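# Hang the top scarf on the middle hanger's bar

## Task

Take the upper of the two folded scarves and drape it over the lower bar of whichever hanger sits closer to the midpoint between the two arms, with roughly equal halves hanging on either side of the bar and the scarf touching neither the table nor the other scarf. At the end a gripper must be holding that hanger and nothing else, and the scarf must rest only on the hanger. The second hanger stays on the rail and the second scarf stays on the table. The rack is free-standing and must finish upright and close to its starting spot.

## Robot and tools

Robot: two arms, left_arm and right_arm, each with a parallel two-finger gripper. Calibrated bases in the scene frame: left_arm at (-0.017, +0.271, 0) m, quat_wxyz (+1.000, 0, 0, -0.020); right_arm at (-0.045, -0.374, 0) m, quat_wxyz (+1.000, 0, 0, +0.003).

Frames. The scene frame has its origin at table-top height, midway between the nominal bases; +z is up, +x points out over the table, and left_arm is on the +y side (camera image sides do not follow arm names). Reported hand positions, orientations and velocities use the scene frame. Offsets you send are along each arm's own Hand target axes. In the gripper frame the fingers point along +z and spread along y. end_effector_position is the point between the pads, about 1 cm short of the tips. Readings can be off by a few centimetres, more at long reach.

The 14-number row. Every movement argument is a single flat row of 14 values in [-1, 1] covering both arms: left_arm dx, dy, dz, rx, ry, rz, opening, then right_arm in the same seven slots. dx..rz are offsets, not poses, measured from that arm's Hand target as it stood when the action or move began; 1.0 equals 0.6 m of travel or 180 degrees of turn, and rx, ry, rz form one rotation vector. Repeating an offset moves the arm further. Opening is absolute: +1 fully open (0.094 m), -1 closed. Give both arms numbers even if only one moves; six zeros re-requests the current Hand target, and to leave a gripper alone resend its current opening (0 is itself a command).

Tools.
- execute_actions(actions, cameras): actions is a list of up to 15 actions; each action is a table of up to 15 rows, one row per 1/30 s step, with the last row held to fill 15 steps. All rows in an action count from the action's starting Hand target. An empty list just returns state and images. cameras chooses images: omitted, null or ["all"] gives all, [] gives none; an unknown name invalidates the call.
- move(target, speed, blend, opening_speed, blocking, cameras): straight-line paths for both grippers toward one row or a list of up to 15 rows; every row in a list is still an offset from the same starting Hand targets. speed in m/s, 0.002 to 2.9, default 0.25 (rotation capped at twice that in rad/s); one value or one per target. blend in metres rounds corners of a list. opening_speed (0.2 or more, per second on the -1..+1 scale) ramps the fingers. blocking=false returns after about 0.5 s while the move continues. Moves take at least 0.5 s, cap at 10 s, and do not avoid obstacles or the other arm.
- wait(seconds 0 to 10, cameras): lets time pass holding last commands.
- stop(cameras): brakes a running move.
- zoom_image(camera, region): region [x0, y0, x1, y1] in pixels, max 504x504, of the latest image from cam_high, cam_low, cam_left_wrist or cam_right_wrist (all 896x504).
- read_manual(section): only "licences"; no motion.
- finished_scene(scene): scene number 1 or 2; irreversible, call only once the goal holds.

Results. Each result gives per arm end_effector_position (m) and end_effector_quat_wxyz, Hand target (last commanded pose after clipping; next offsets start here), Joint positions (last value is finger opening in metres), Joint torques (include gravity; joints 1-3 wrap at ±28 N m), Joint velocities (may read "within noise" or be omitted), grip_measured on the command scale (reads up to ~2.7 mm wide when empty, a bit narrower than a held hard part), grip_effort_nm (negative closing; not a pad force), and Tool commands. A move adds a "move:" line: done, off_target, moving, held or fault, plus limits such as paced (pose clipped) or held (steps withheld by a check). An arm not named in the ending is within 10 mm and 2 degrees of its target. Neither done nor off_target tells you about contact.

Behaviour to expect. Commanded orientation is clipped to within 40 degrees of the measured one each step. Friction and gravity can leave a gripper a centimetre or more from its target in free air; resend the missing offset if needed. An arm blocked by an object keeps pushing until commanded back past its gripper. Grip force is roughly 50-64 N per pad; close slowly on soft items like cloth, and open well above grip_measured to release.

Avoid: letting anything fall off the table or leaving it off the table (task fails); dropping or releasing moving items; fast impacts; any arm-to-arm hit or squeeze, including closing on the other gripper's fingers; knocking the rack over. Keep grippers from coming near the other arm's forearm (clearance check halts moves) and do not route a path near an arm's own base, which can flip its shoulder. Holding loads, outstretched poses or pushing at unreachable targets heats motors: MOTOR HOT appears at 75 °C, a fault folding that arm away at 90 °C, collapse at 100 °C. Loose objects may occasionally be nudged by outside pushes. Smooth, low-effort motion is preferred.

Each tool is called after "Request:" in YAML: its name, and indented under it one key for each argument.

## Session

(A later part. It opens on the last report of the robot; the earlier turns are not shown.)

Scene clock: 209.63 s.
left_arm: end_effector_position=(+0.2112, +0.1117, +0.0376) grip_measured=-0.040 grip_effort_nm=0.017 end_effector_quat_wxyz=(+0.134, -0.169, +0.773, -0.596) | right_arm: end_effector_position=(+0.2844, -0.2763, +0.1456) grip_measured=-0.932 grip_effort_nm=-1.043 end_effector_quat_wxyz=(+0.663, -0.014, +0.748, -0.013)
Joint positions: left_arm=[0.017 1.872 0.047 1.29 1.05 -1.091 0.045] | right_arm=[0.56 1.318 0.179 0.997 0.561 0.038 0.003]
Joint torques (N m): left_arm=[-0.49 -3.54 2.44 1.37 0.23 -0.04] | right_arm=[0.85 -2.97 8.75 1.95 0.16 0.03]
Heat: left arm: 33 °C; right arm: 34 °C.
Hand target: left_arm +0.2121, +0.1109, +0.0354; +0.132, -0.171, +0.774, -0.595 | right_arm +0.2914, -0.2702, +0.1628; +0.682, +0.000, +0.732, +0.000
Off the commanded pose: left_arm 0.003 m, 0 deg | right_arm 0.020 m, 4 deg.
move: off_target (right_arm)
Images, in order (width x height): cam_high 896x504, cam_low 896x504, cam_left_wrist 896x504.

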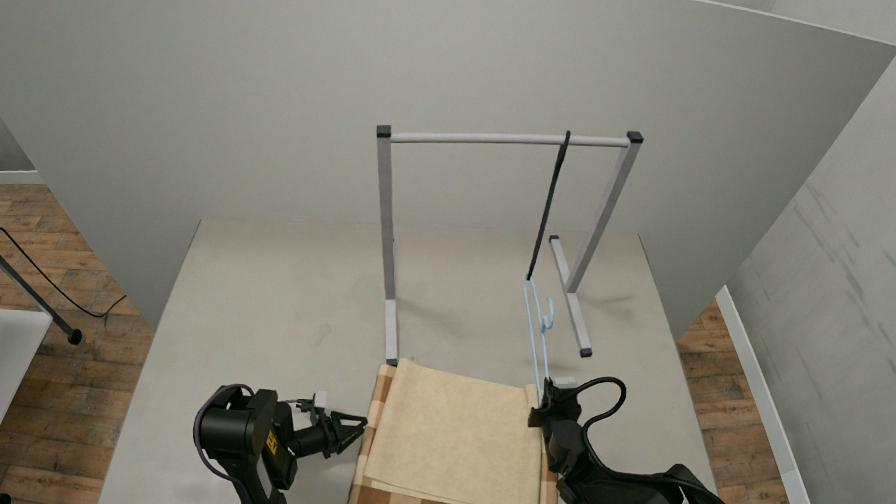

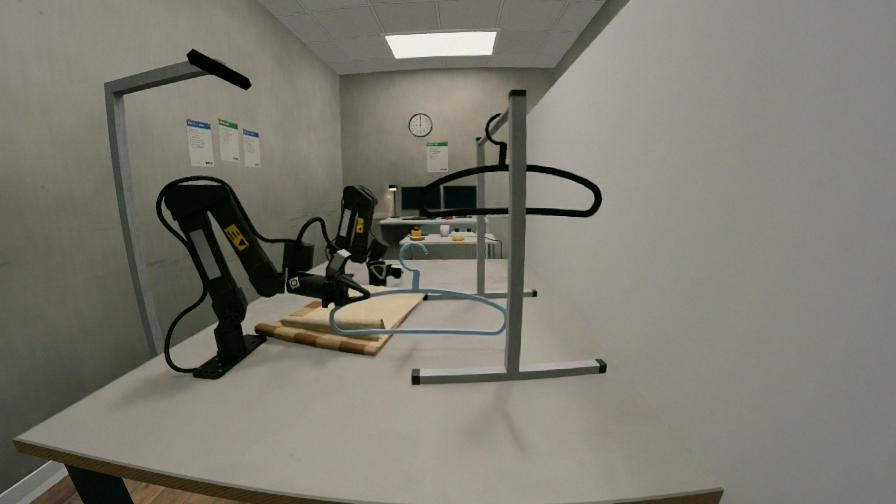

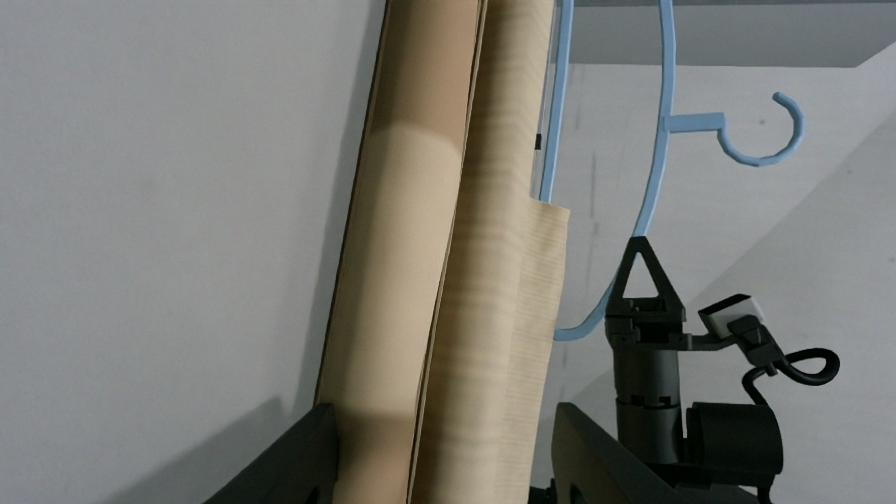

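Request:
execute_actions:
  actions: []

Request:
zoom_image:
  camera: "cam_high"
  region: [340, 200, 640, 440]

Request:
zoom_image:
  camera: "cam_low"
  region: [200, 220, 480, 400]

Scene clock: 212.43 s.
left_arm: end_effector_position=(+0.2112, +0.1117, +0.0376) grip_measured=-0.040 grip_effort_nm=0.022 end_effector_quat_wxyz=(+0.134, -0.169, +0.773, -0.596) | right_arm: end_effector_position=(+0.2844, -0.2764, +0.1457) grip_measured=-0.932 grip_effort_nm=-1.048 end_effector_quat_wxyz=(+0.664, -0.013, +0.748, -0.013)
Joint positions: left_arm=[0.017 1.872 0.047 1.291 1.049 -1.091 0.045] | right_arm=[0.56 1.318 0.179 0.998 0.562 0.038 0.003]
Joint velocities: within noise
Joint torques (N m): left_arm=[-0.5 -3.51 2.45 1.36 0.23 -0.04] | right_arm=[0.85 -2.97 8.76 1.94 0.14 0.07]
Heat: left arm: 33 °C; right arm: 34 °C.
Hand target: left_arm +0.2122, +0.1109, +0.0354; +0.132, -0.171, +0.774, -0.595 | right_arm +0.2914, -0.2702, +0.1628; +0.682, +0.000, +0.732, +0.000
Tool commands: left_gripper/opening=-0.04 right_gripper/opening=-0.95
Off the commanded pose: left_arm 0.003 m, 0 deg | right_arm 0.020 m, 4 deg.

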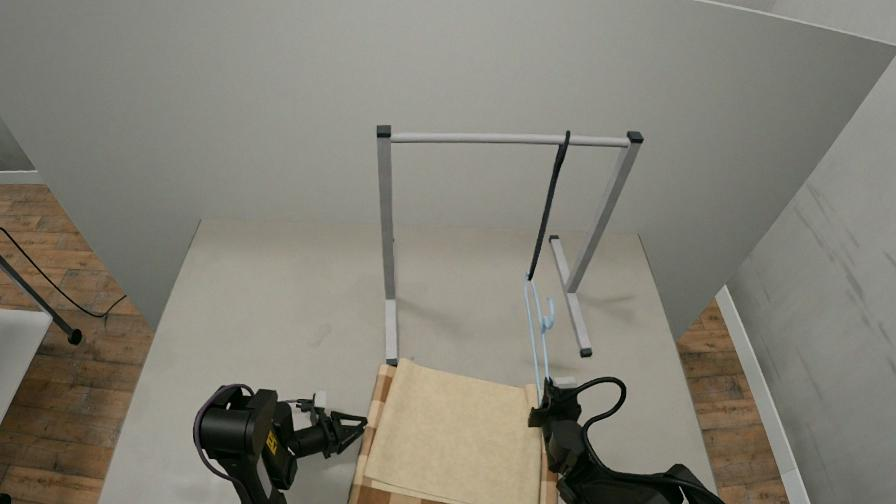

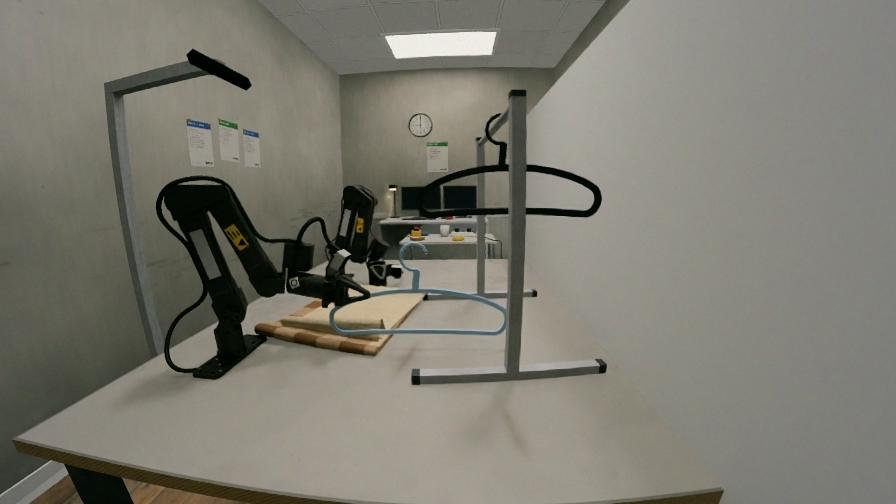

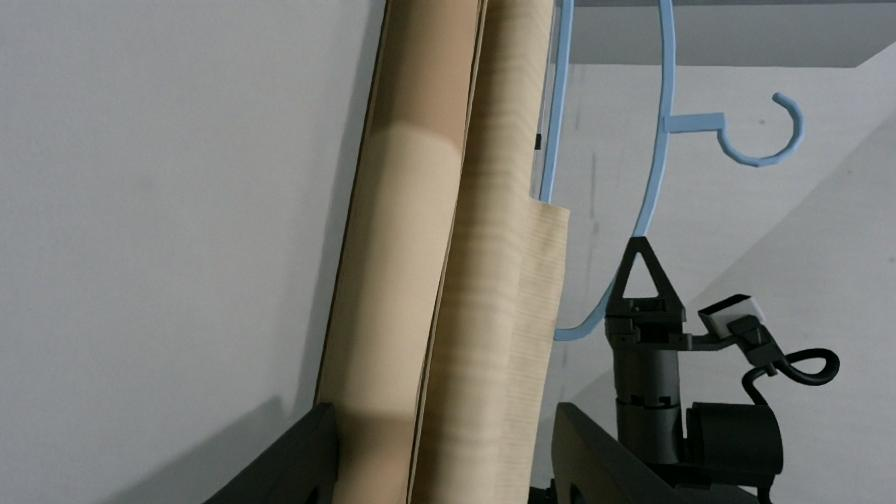

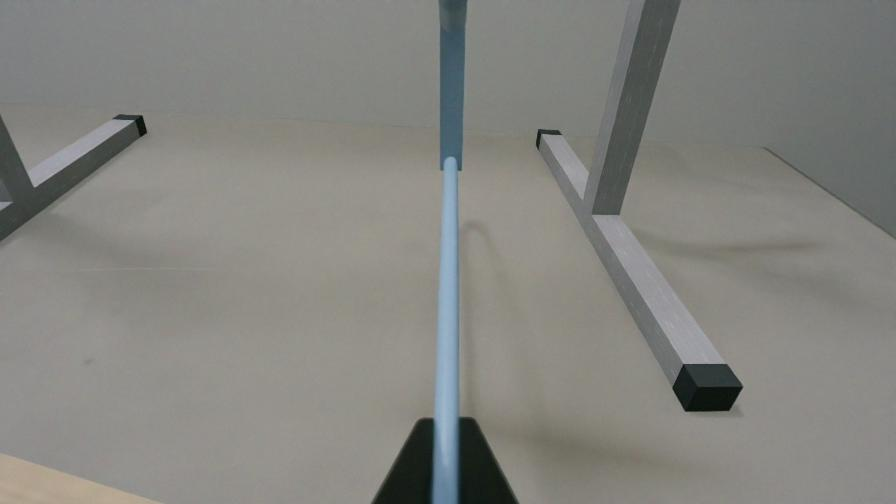

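Scaled by 1.680.

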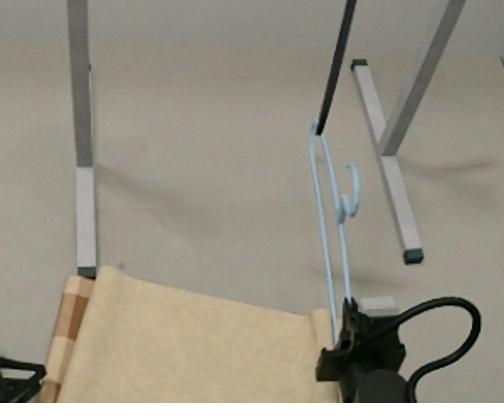

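Scaled by 1.800.

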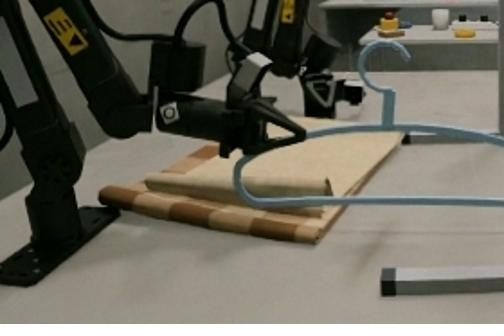

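Request:
zoom_image:
  camera: "cam_left_wrist"
  region: [200, 60, 704, 504]

Request:
zoom_image:
  camera: "cam_low"
  region: [240, 280, 440, 370]

Request:
zoom_image:
  camera: "cam_high"
  region: [340, 340, 580, 504]

Scaled by 1.000.

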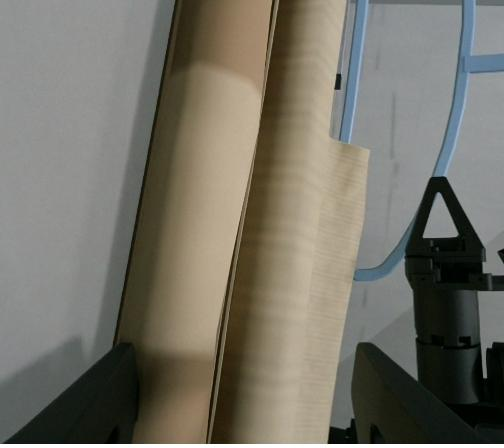

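Scaled by 2.520.

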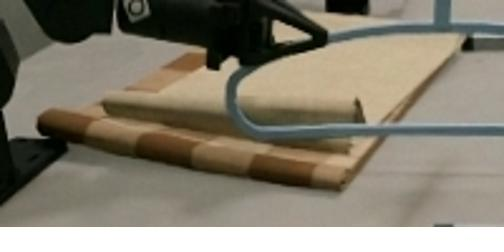

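Scaled by 2.100.

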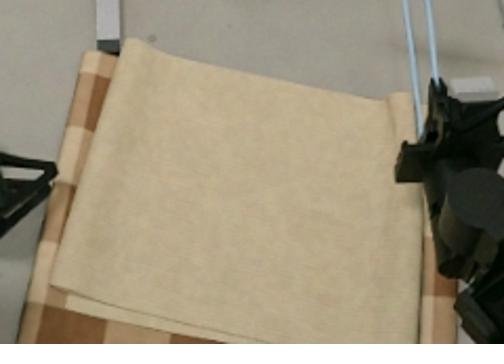

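Request:
execute_actions:
  actions: []

Request:
zoom_image:
  camera: "cam_left_wrist"
  region: [320, 300, 560, 435]

Request:
zoom_image:
  camera: "cam_left_wrist"
  region: [380, 120, 620, 255]

Request:
zoom_image:
  camera: "cam_low"
  region: [320, 300, 400, 360]

Request:
zoom_image:
  camera: "cam_high"
  region: [340, 420, 480, 504]

Scene clock: 215.17 s.
left_arm: end_effector_position=(+0.2112, +0.1117, +0.0376) grip_measured=-0.040 grip_effort_nm=0.022 end_effector_quat_wxyz=(+0.134, -0.169, +0.773, -0.596) | right_arm: end_effector_position=(+0.2844, -0.2764, +0.1457) grip_measured=-0.932 grip_effort_nm=-1.038 end_effector_quat_wxyz=(+0.664, -0.013, +0.748, -0.013)
Joint positions: left_arm=[0.017 1.872 0.047 1.291 1.049 -1.091 0.045] | right_arm=[0.56 1.318 0.179 0.998 0.562 0.038 0.003]
Joint velocities: within noise
Joint torques (N m): left_arm=[-0.49 -3.52 2.45 1.36 0.22 -0.04] | right_arm=[0.85 -2.99 8.75 1.94 0.14 0.07]
Heat: left arm: 33 °C; right arm: 34 °C.
Hand target: left_arm +0.2121, +0.1109, +0.0353; +0.132, -0.171, +0.774, -0.595 | right_arm +0.2914, -0.2702, +0.1628; +0.682, +0.000, +0.732, +0.000
Tool commands: left_gripper/opening=-0.04 right_gripper/opening=-0.95
Off the commanded pose: left_arm 0.003 m, 0 deg | right_arm 0.020 m, 4 deg.

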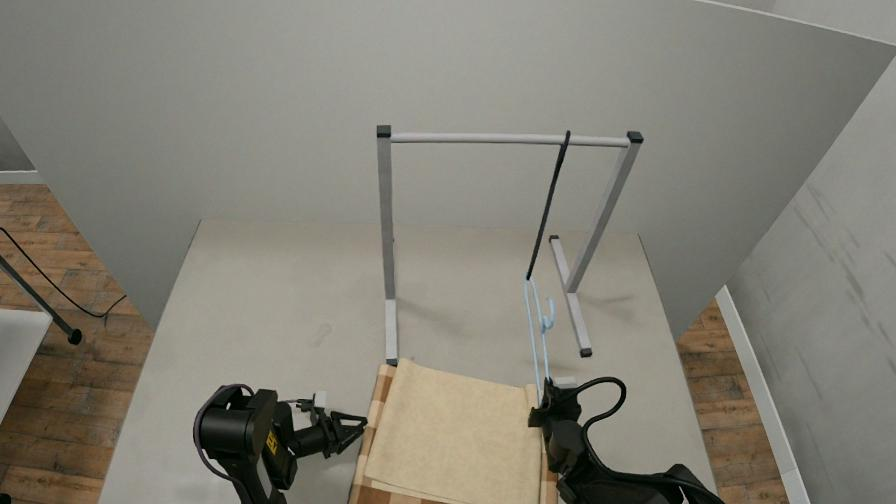

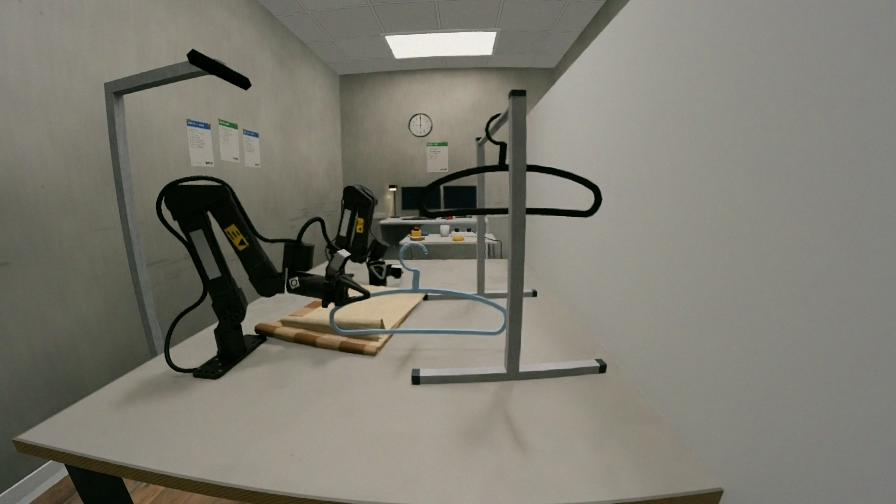

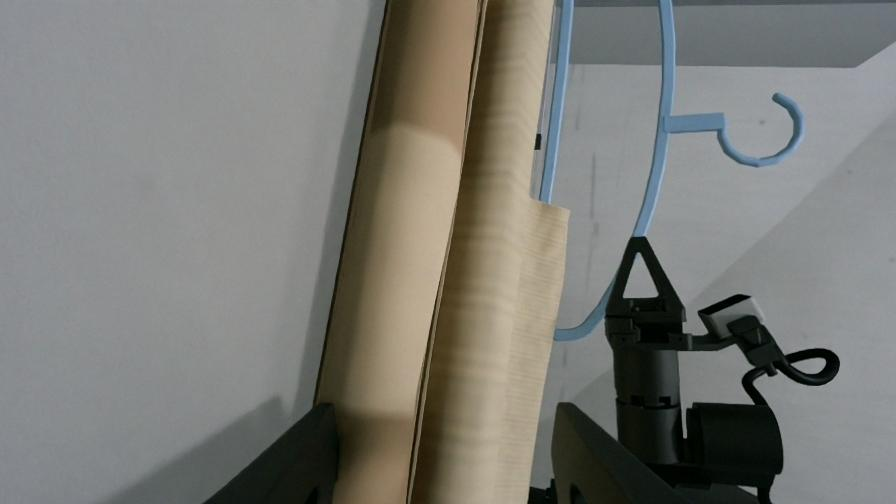

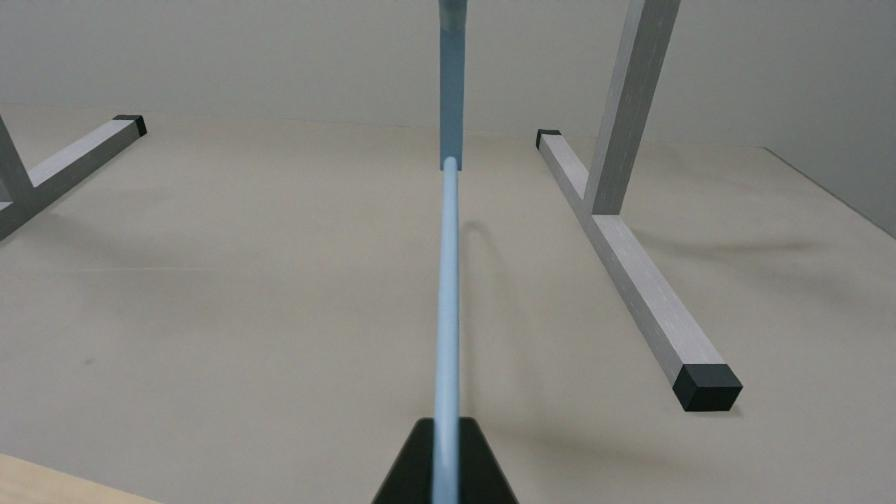

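Scaled by 2.100.

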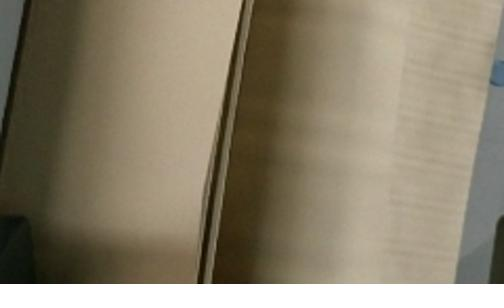

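Scaled by 2.100.

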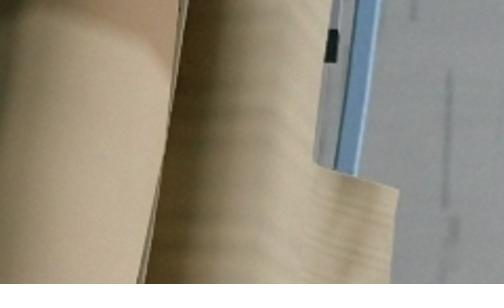

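Scaled by 6.300.

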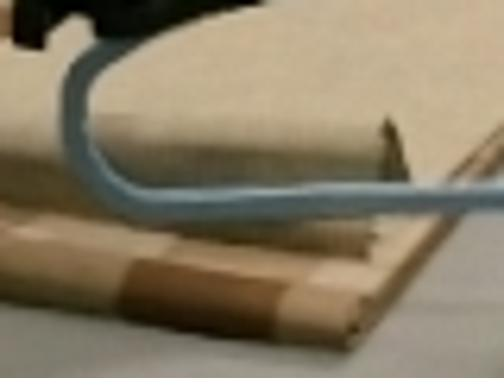

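Scaled by 3.600.

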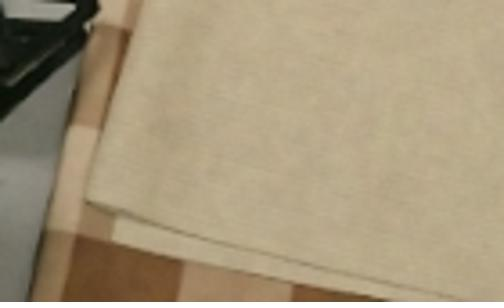

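Request:
move:
  target:
    - [0,0,0,0,0,0,-0.04, 0,-0.075,0,0,0,0,-0.95]
    - [0,0,0,0,0,0,-0.04, 0.017,-0.075,0,0,0,0,-0.95]
  speed: 0.1
  cameras: ["cam_high","cam_low"]

Request:
zoom_image:
  camera: "cam_low"
  region: [240, 280, 440, 370]

Request:
zoom_image:
  camera: "cam_high"
  region: [340, 340, 600, 504]

Scene clock: 219.97 s.
left_arm: end_effector_position=(+0.2113, +0.1117, +0.0376) grip_measured=-0.040 grip_effort_nm=0.022 end_effector_quat_wxyz=(+0.134, -0.169, +0.773, -0.596) | right_arm: end_effector_position=(+0.2915, -0.3137, +0.1504) grip_measured=-0.932 grip_effort_nm=-1.053 end_effector_quat_wxyz=(+0.675, +0.000, +0.738, +0.000)
Joint positions: left_arm=[0.017 1.872 0.047 1.291 1.049 -1.092 0.045] | right_arm=[0.351 1.277 0.132 1.049 0.355 0.033 0.003]
Joint torques (N m): left_arm=[-0.49 -3.54 2.43 1.36 0.23 -0.04] | right_arm=[-0.57 -2.65 4.75 2 -0.02 -0.09]
Heat: left arm: 33 °C; right arm: 34 °C.
Hand target: left_arm +0.2121, +0.1109, +0.0354; +0.132, -0.171, +0.774, -0.595 | right_arm +0.2907, -0.3152, +0.1527; +0.682, +0.000, +0.732, +0.000
Off the commanded pose: left_arm 0.003 m, 0 deg | right_arm 0.003 m, 1 deg.
move: done

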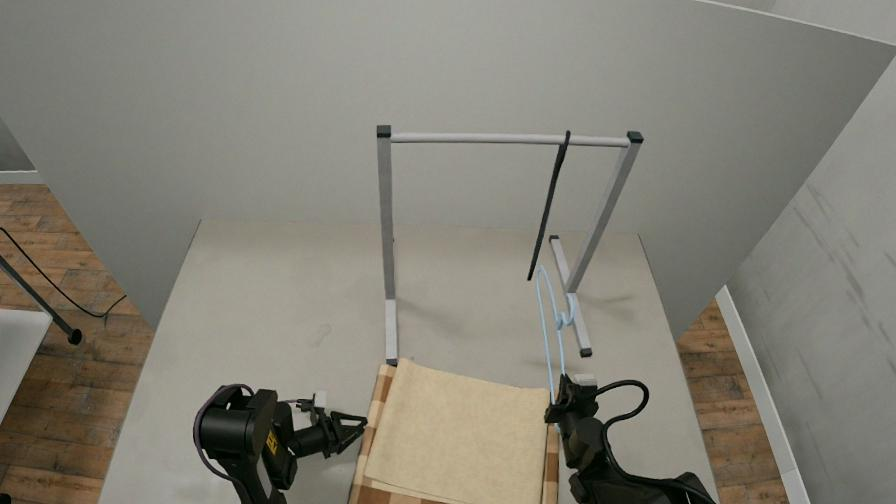

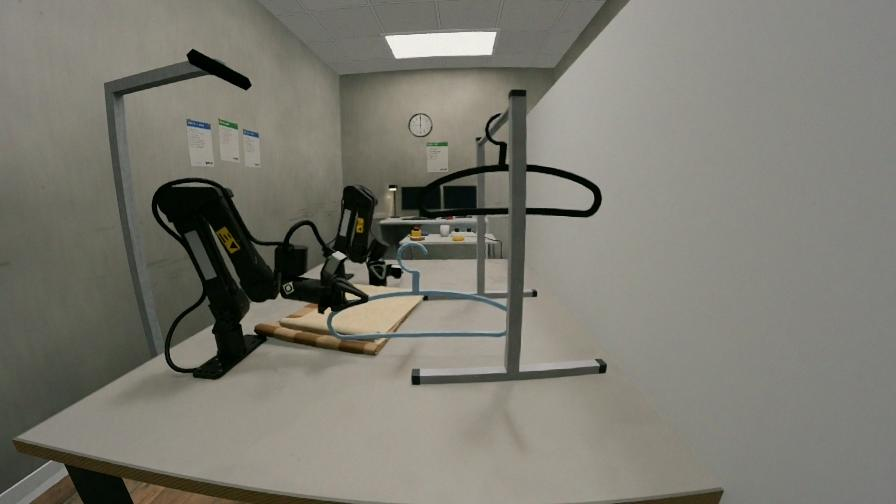

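Scaled by 2.520.

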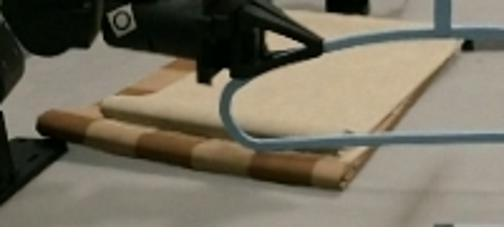

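Scaled by 1.938.

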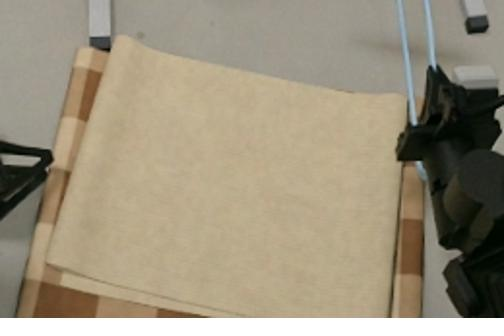

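Request:
move:
  target: [0,0,0,0,0,0,-0.04, 0.027,-0.008,0,0,0.014,0,-0.95]
  speed: 0.08
  cameras: ["cam_high","cam_low"]

Request:
zoom_image:
  camera: "cam_low"
  region: [320, 300, 440, 370]

Scene clock: 221.70 s.
left_arm: end_effector_position=(+0.2113, +0.1117, +0.0376) grip_measured=-0.040 grip_effort_nm=0.017 end_effector_quat_wxyz=(+0.134, -0.169, +0.773, -0.596) | right_arm: end_effector_position=(+0.2906, -0.3181, +0.1348) grip_measured=-0.932 grip_effort_nm=-1.043 end_effector_quat_wxyz=(+0.659, -0.005, +0.752, -0.004)
Joint positions: left_arm=[0.017 1.872 0.047 1.291 1.049 -1.092 0.045] | right_arm=[0.326 1.313 0.117 1.057 0.328 0.033 0.003]
Joint torques (N m): left_arm=[-0.49 -3.52 2.44 1.36 0.23 -0.04] | right_arm=[-0.69 -2.8 4.37 2.07 -0.05 0.03]
Heat: left arm: 33 °C; right arm: 34 °C.
Hand target: left_arm +0.2121, +0.1109, +0.0354; +0.132, -0.171, +0.774, -0.595 | right_arm +0.2895, -0.3199, +0.1366; +0.666, +0.000, +0.746, +0.000
Off the commanded pose: left_arm 0.003 m, 0 deg | right_arm 0.003 m, 1 deg.
move: done

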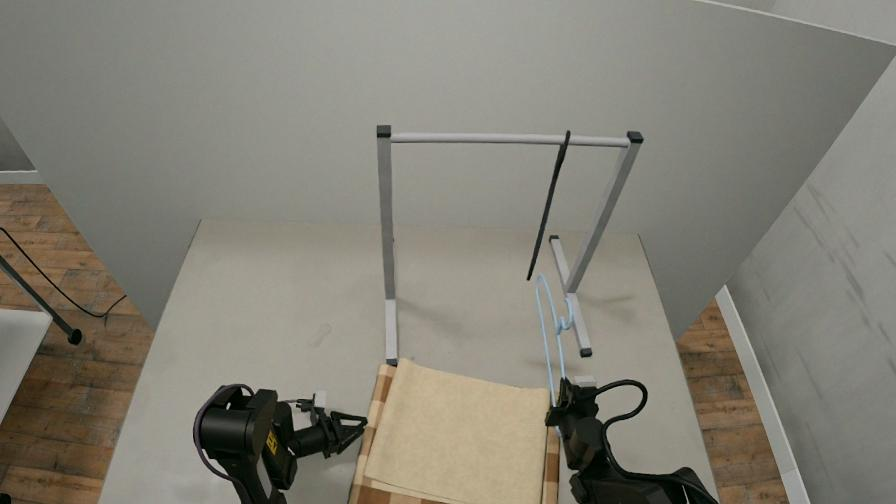

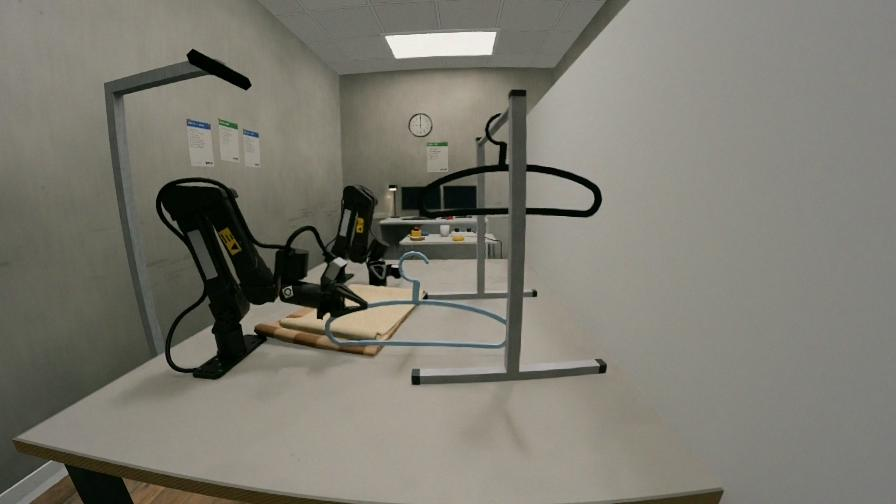

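Scaled by 4.200.

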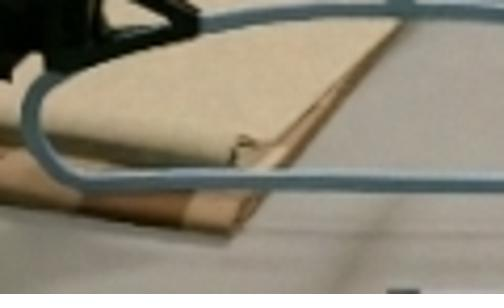

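Request:
move:
  target: [0,0,0,0,0,0,-0.04, 0,0.083,0,0,0,0,-0.95]
  speed: 0.06
  cameras: ["cam_high","cam_low","cam_left_wrist"]

Request:
zoom_image:
  camera: "cam_low"
  region: [240, 280, 440, 370]

Request:
zoom_image:
  camera: "cam_high"
  region: [340, 340, 600, 504]

Scene clock: 223.57 s.
left_arm: end_effector_position=(+0.2120, +0.1121, +0.0374) grip_measured=-0.040 grip_effort_nm=0.017 end_effector_quat_wxyz=(+0.136, -0.170, +0.774, -0.595) | right_arm: end_effector_position=(+0.2844, -0.2788, +0.1294) grip_measured=-0.932 grip_effort_nm=-1.057 end_effector_quat_wxyz=(+0.658, -0.007, +0.753, -0.017)
Joint positions: left_arm=[0.017 1.872 0.047 1.292 1.045 -1.092 0.045] | right_arm=[0.56 1.419 0.157 1.103 0.575 0.052 0.003]
Joint torques (N m): left_arm=[-0.5 -3.54 2.45 1.35 0.27 -0.04] | right_arm=[1.16 -2.92 7.43 1.71 0 0.19]
Heat: left arm: 33 °C; right arm: 34 °C.
Hand target: left_arm +0.2121, +0.1109, +0.0354; +0.132, -0.171, +0.774, -0.595 | right_arm +0.2895, -0.2701, +0.1365; +0.665, +0.000, +0.746, +0.000
Off the commanded pose: left_arm 0.002 m, 1 deg | right_arm 0.012 m, 2 deg.
move: off_target (right_arm)

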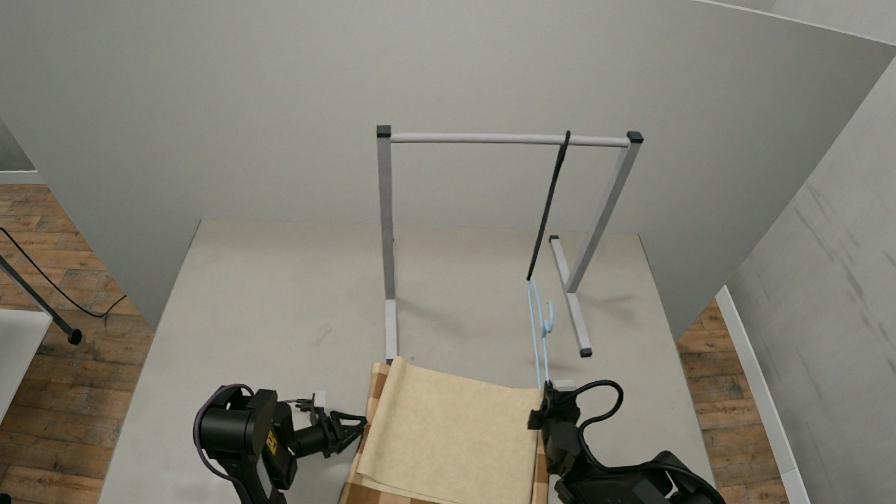

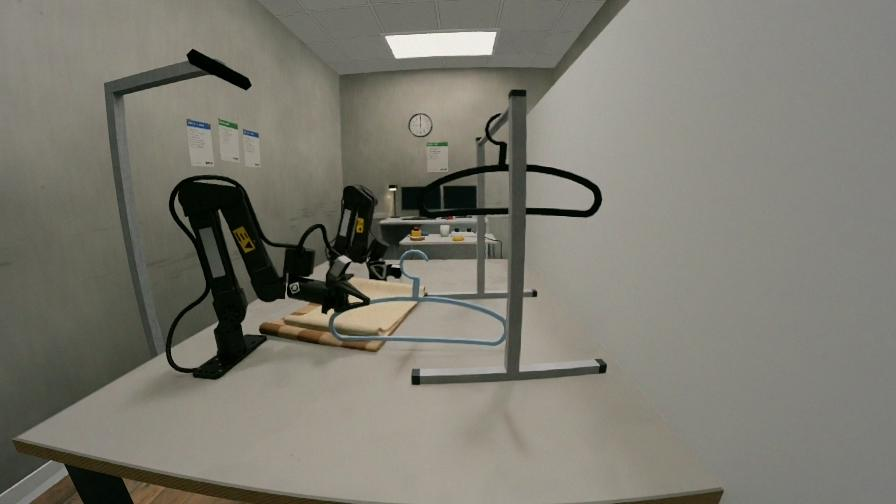

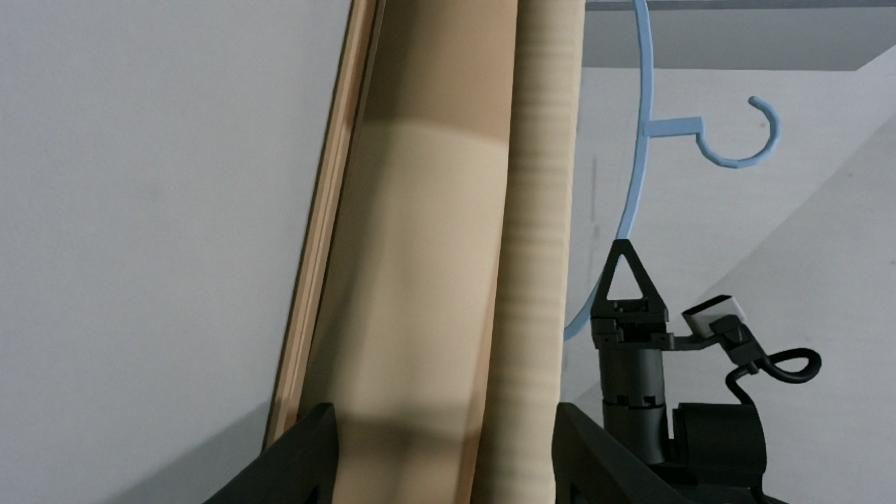

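Scaled by 2.520.

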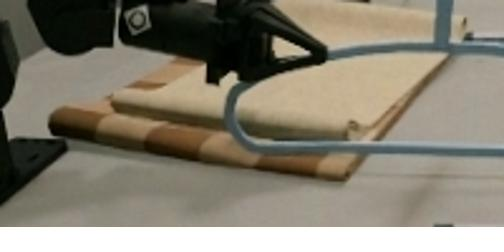

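Scaled by 1.938.

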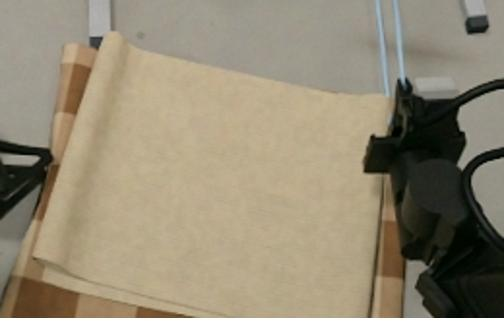

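Request:
move:
  target:
    - [0.0,-0.02,-0.06,0,0,0,-0.04, -0.008,-0.06,0,0,0,0,-0.95]
    - [0,-0.12,-0.06,0,0,0,-0.04, -0.05,-0.1,0,0,0,0,-0.95]
  speed: 0.12
  cameras: ["cam_high","cam_low","cam_left_wrist"]

Request:
zoom_image:
  camera: "cam_low"
  region: [320, 300, 440, 370]

Request:
zoom_image:
  camera: "cam_high"
  region: [340, 340, 600, 504]

Scene clock: 229.47 s.
left_arm: end_effector_position=(+0.2000, +0.1263, +0.1055) grip_measured=-0.040 grip_effort_nm=0.022 end_effector_quat_wxyz=(+0.119, -0.185, +0.773, -0.596) | right_arm: end_effector_position=(+0.2860, -0.3308, +0.1411) grip_measured=-0.932 grip_effort_nm=-1.048 end_effector_quat_wxyz=(+0.639, -0.004, +0.769, -0.005)
Joint positions: left_arm=[0.115 1.052 0.162 0.229 1.129 -0.996 0.045] | right_arm=[0.26 1.121 0.145 0.785 0.262 0.036 0.003]
Joint torques (N m): left_arm=[-0.59 -2.61 8.98 1.07 0.3 0.11] | right_arm=[-0.57 -4.59 9.37 1.88 0 -0.09]
Heat: left arm: 33 °C; right arm: 34 °C.
Hand target: left_arm +0.2053, +0.1256, +0.1143; +0.132, -0.171, +0.774, -0.595 | right_arm +0.2930, -0.3301, +0.1663; +0.666, +0.000, +0.746, +0.000
Off the commanded pose: left_arm 0.010 m, 2 deg | right_arm 0.026 m, 4 deg.
move: off_target (right_arm)

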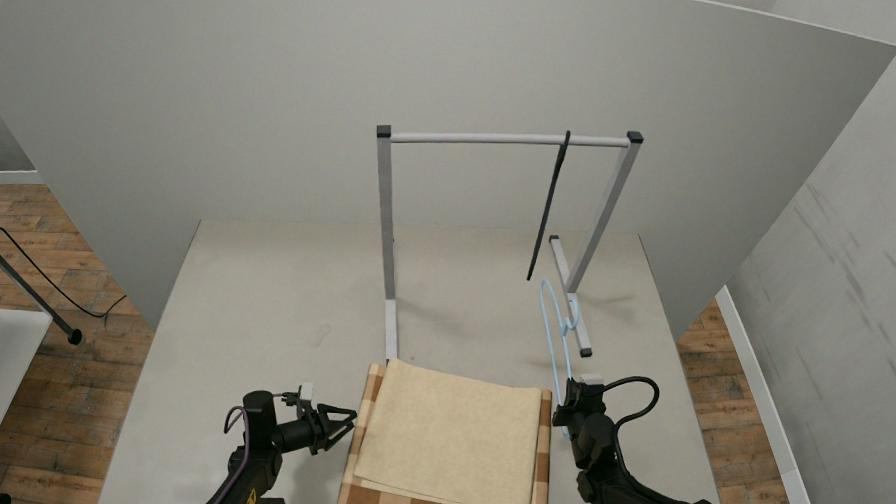

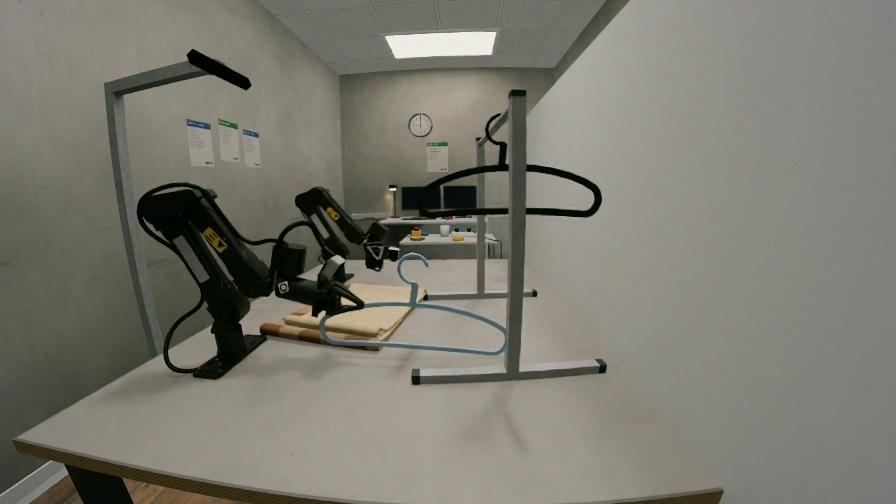

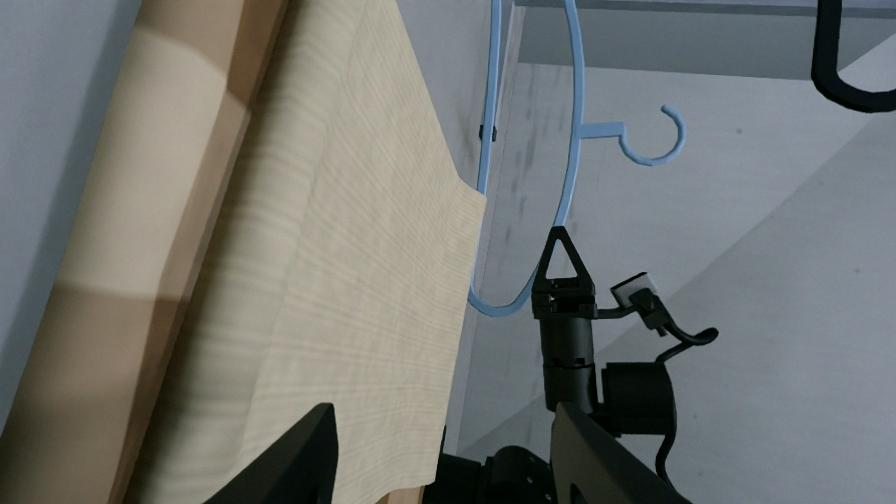

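Scaled by 4.200.

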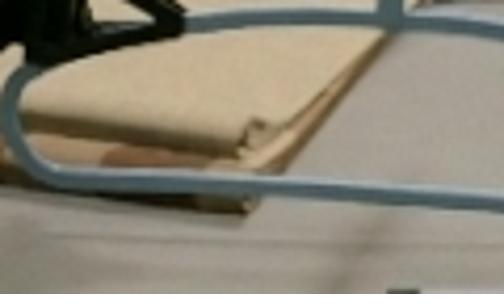

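Scaled by 1.938.

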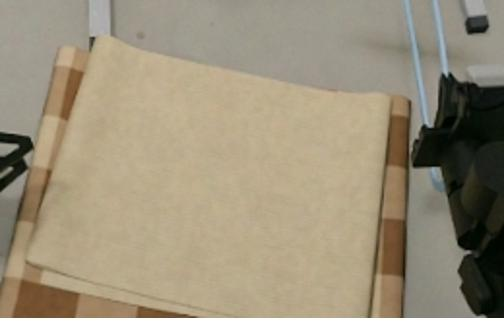

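Request:
move:
  target: [-0.23,-0.056,0.107,0,0.161,0.043,-0.04, 0,0,0,0,0,0,-0.95]
  speed: 0.2
  cameras: ["cam_left_wrist"]

Request:
zoom_image:
  camera: "cam_left_wrist"
  region: [300, 100, 600, 400]

Scene clock: 233.83 s.
left_arm: end_effector_position=(+0.3566, +0.1222, +0.1325) grip_measured=-0.040 grip_effort_nm=0.022 end_effector_quat_wxyz=(-0.027, +0.027, +0.793, -0.608) | right_arm: end_effector_position=(+0.2858, -0.3308, +0.1424) grip_measured=-0.932 grip_effort_nm=-1.038 end_effector_quat_wxyz=(+0.640, -0.004, +0.768, -0.005)
Joint positions: left_arm=[0.097 2.233 1.648 -1.453 1.276 0.475 0.045] | right_arm=[0.26 1.115 0.145 0.783 0.262 0.036 0.003]
Joint torques (N m): left_arm=[-0.61 -9.18 7.92 -0.56 0.59 0.1] | right_arm=[-0.57 -4.1 9.4 1.89 -0.02 -0.08]
Heat: left arm: 32 °C; right arm: 34 °C.
Hand target: left_arm +0.3603, +0.1197, +0.1302; -0.026, +0.035, +0.792, -0.608 | right_arm +0.2929, -0.3301, +0.1663; +0.665, +0.000, +0.746, +0.000
Off the commanded pose: left_arm 0.005 m, 1 deg | right_arm 0.025 m, 4 deg.
move: off_target (right_arm)

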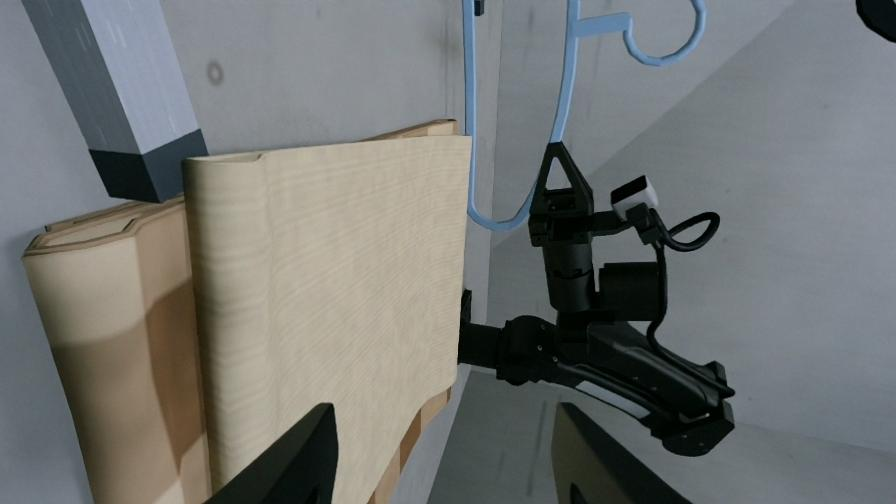

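Scaled by 1.680.

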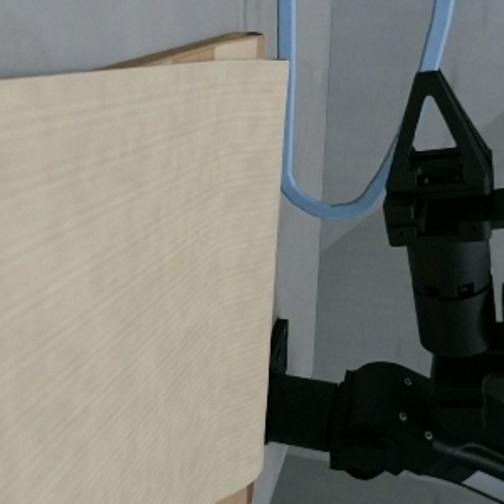

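Request:
zoom_image:
  camera: "cam_left_wrist"
  region: [0, 130, 300, 300]

Request:
zoom_image:
  camera: "cam_left_wrist"
  region: [340, 80, 500, 170]

Scaled by 1.680.

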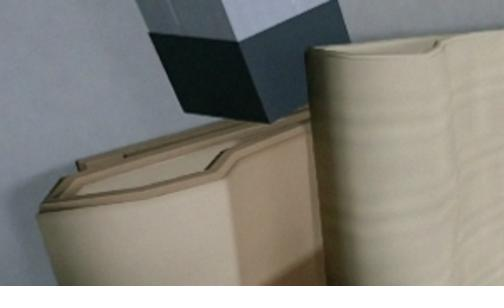

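Scaled by 3.150.

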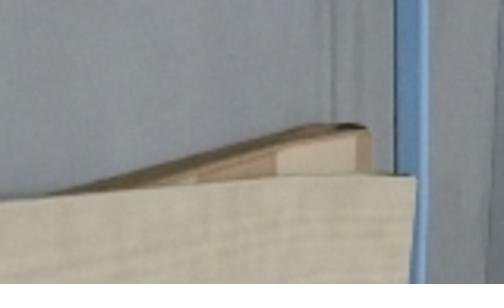

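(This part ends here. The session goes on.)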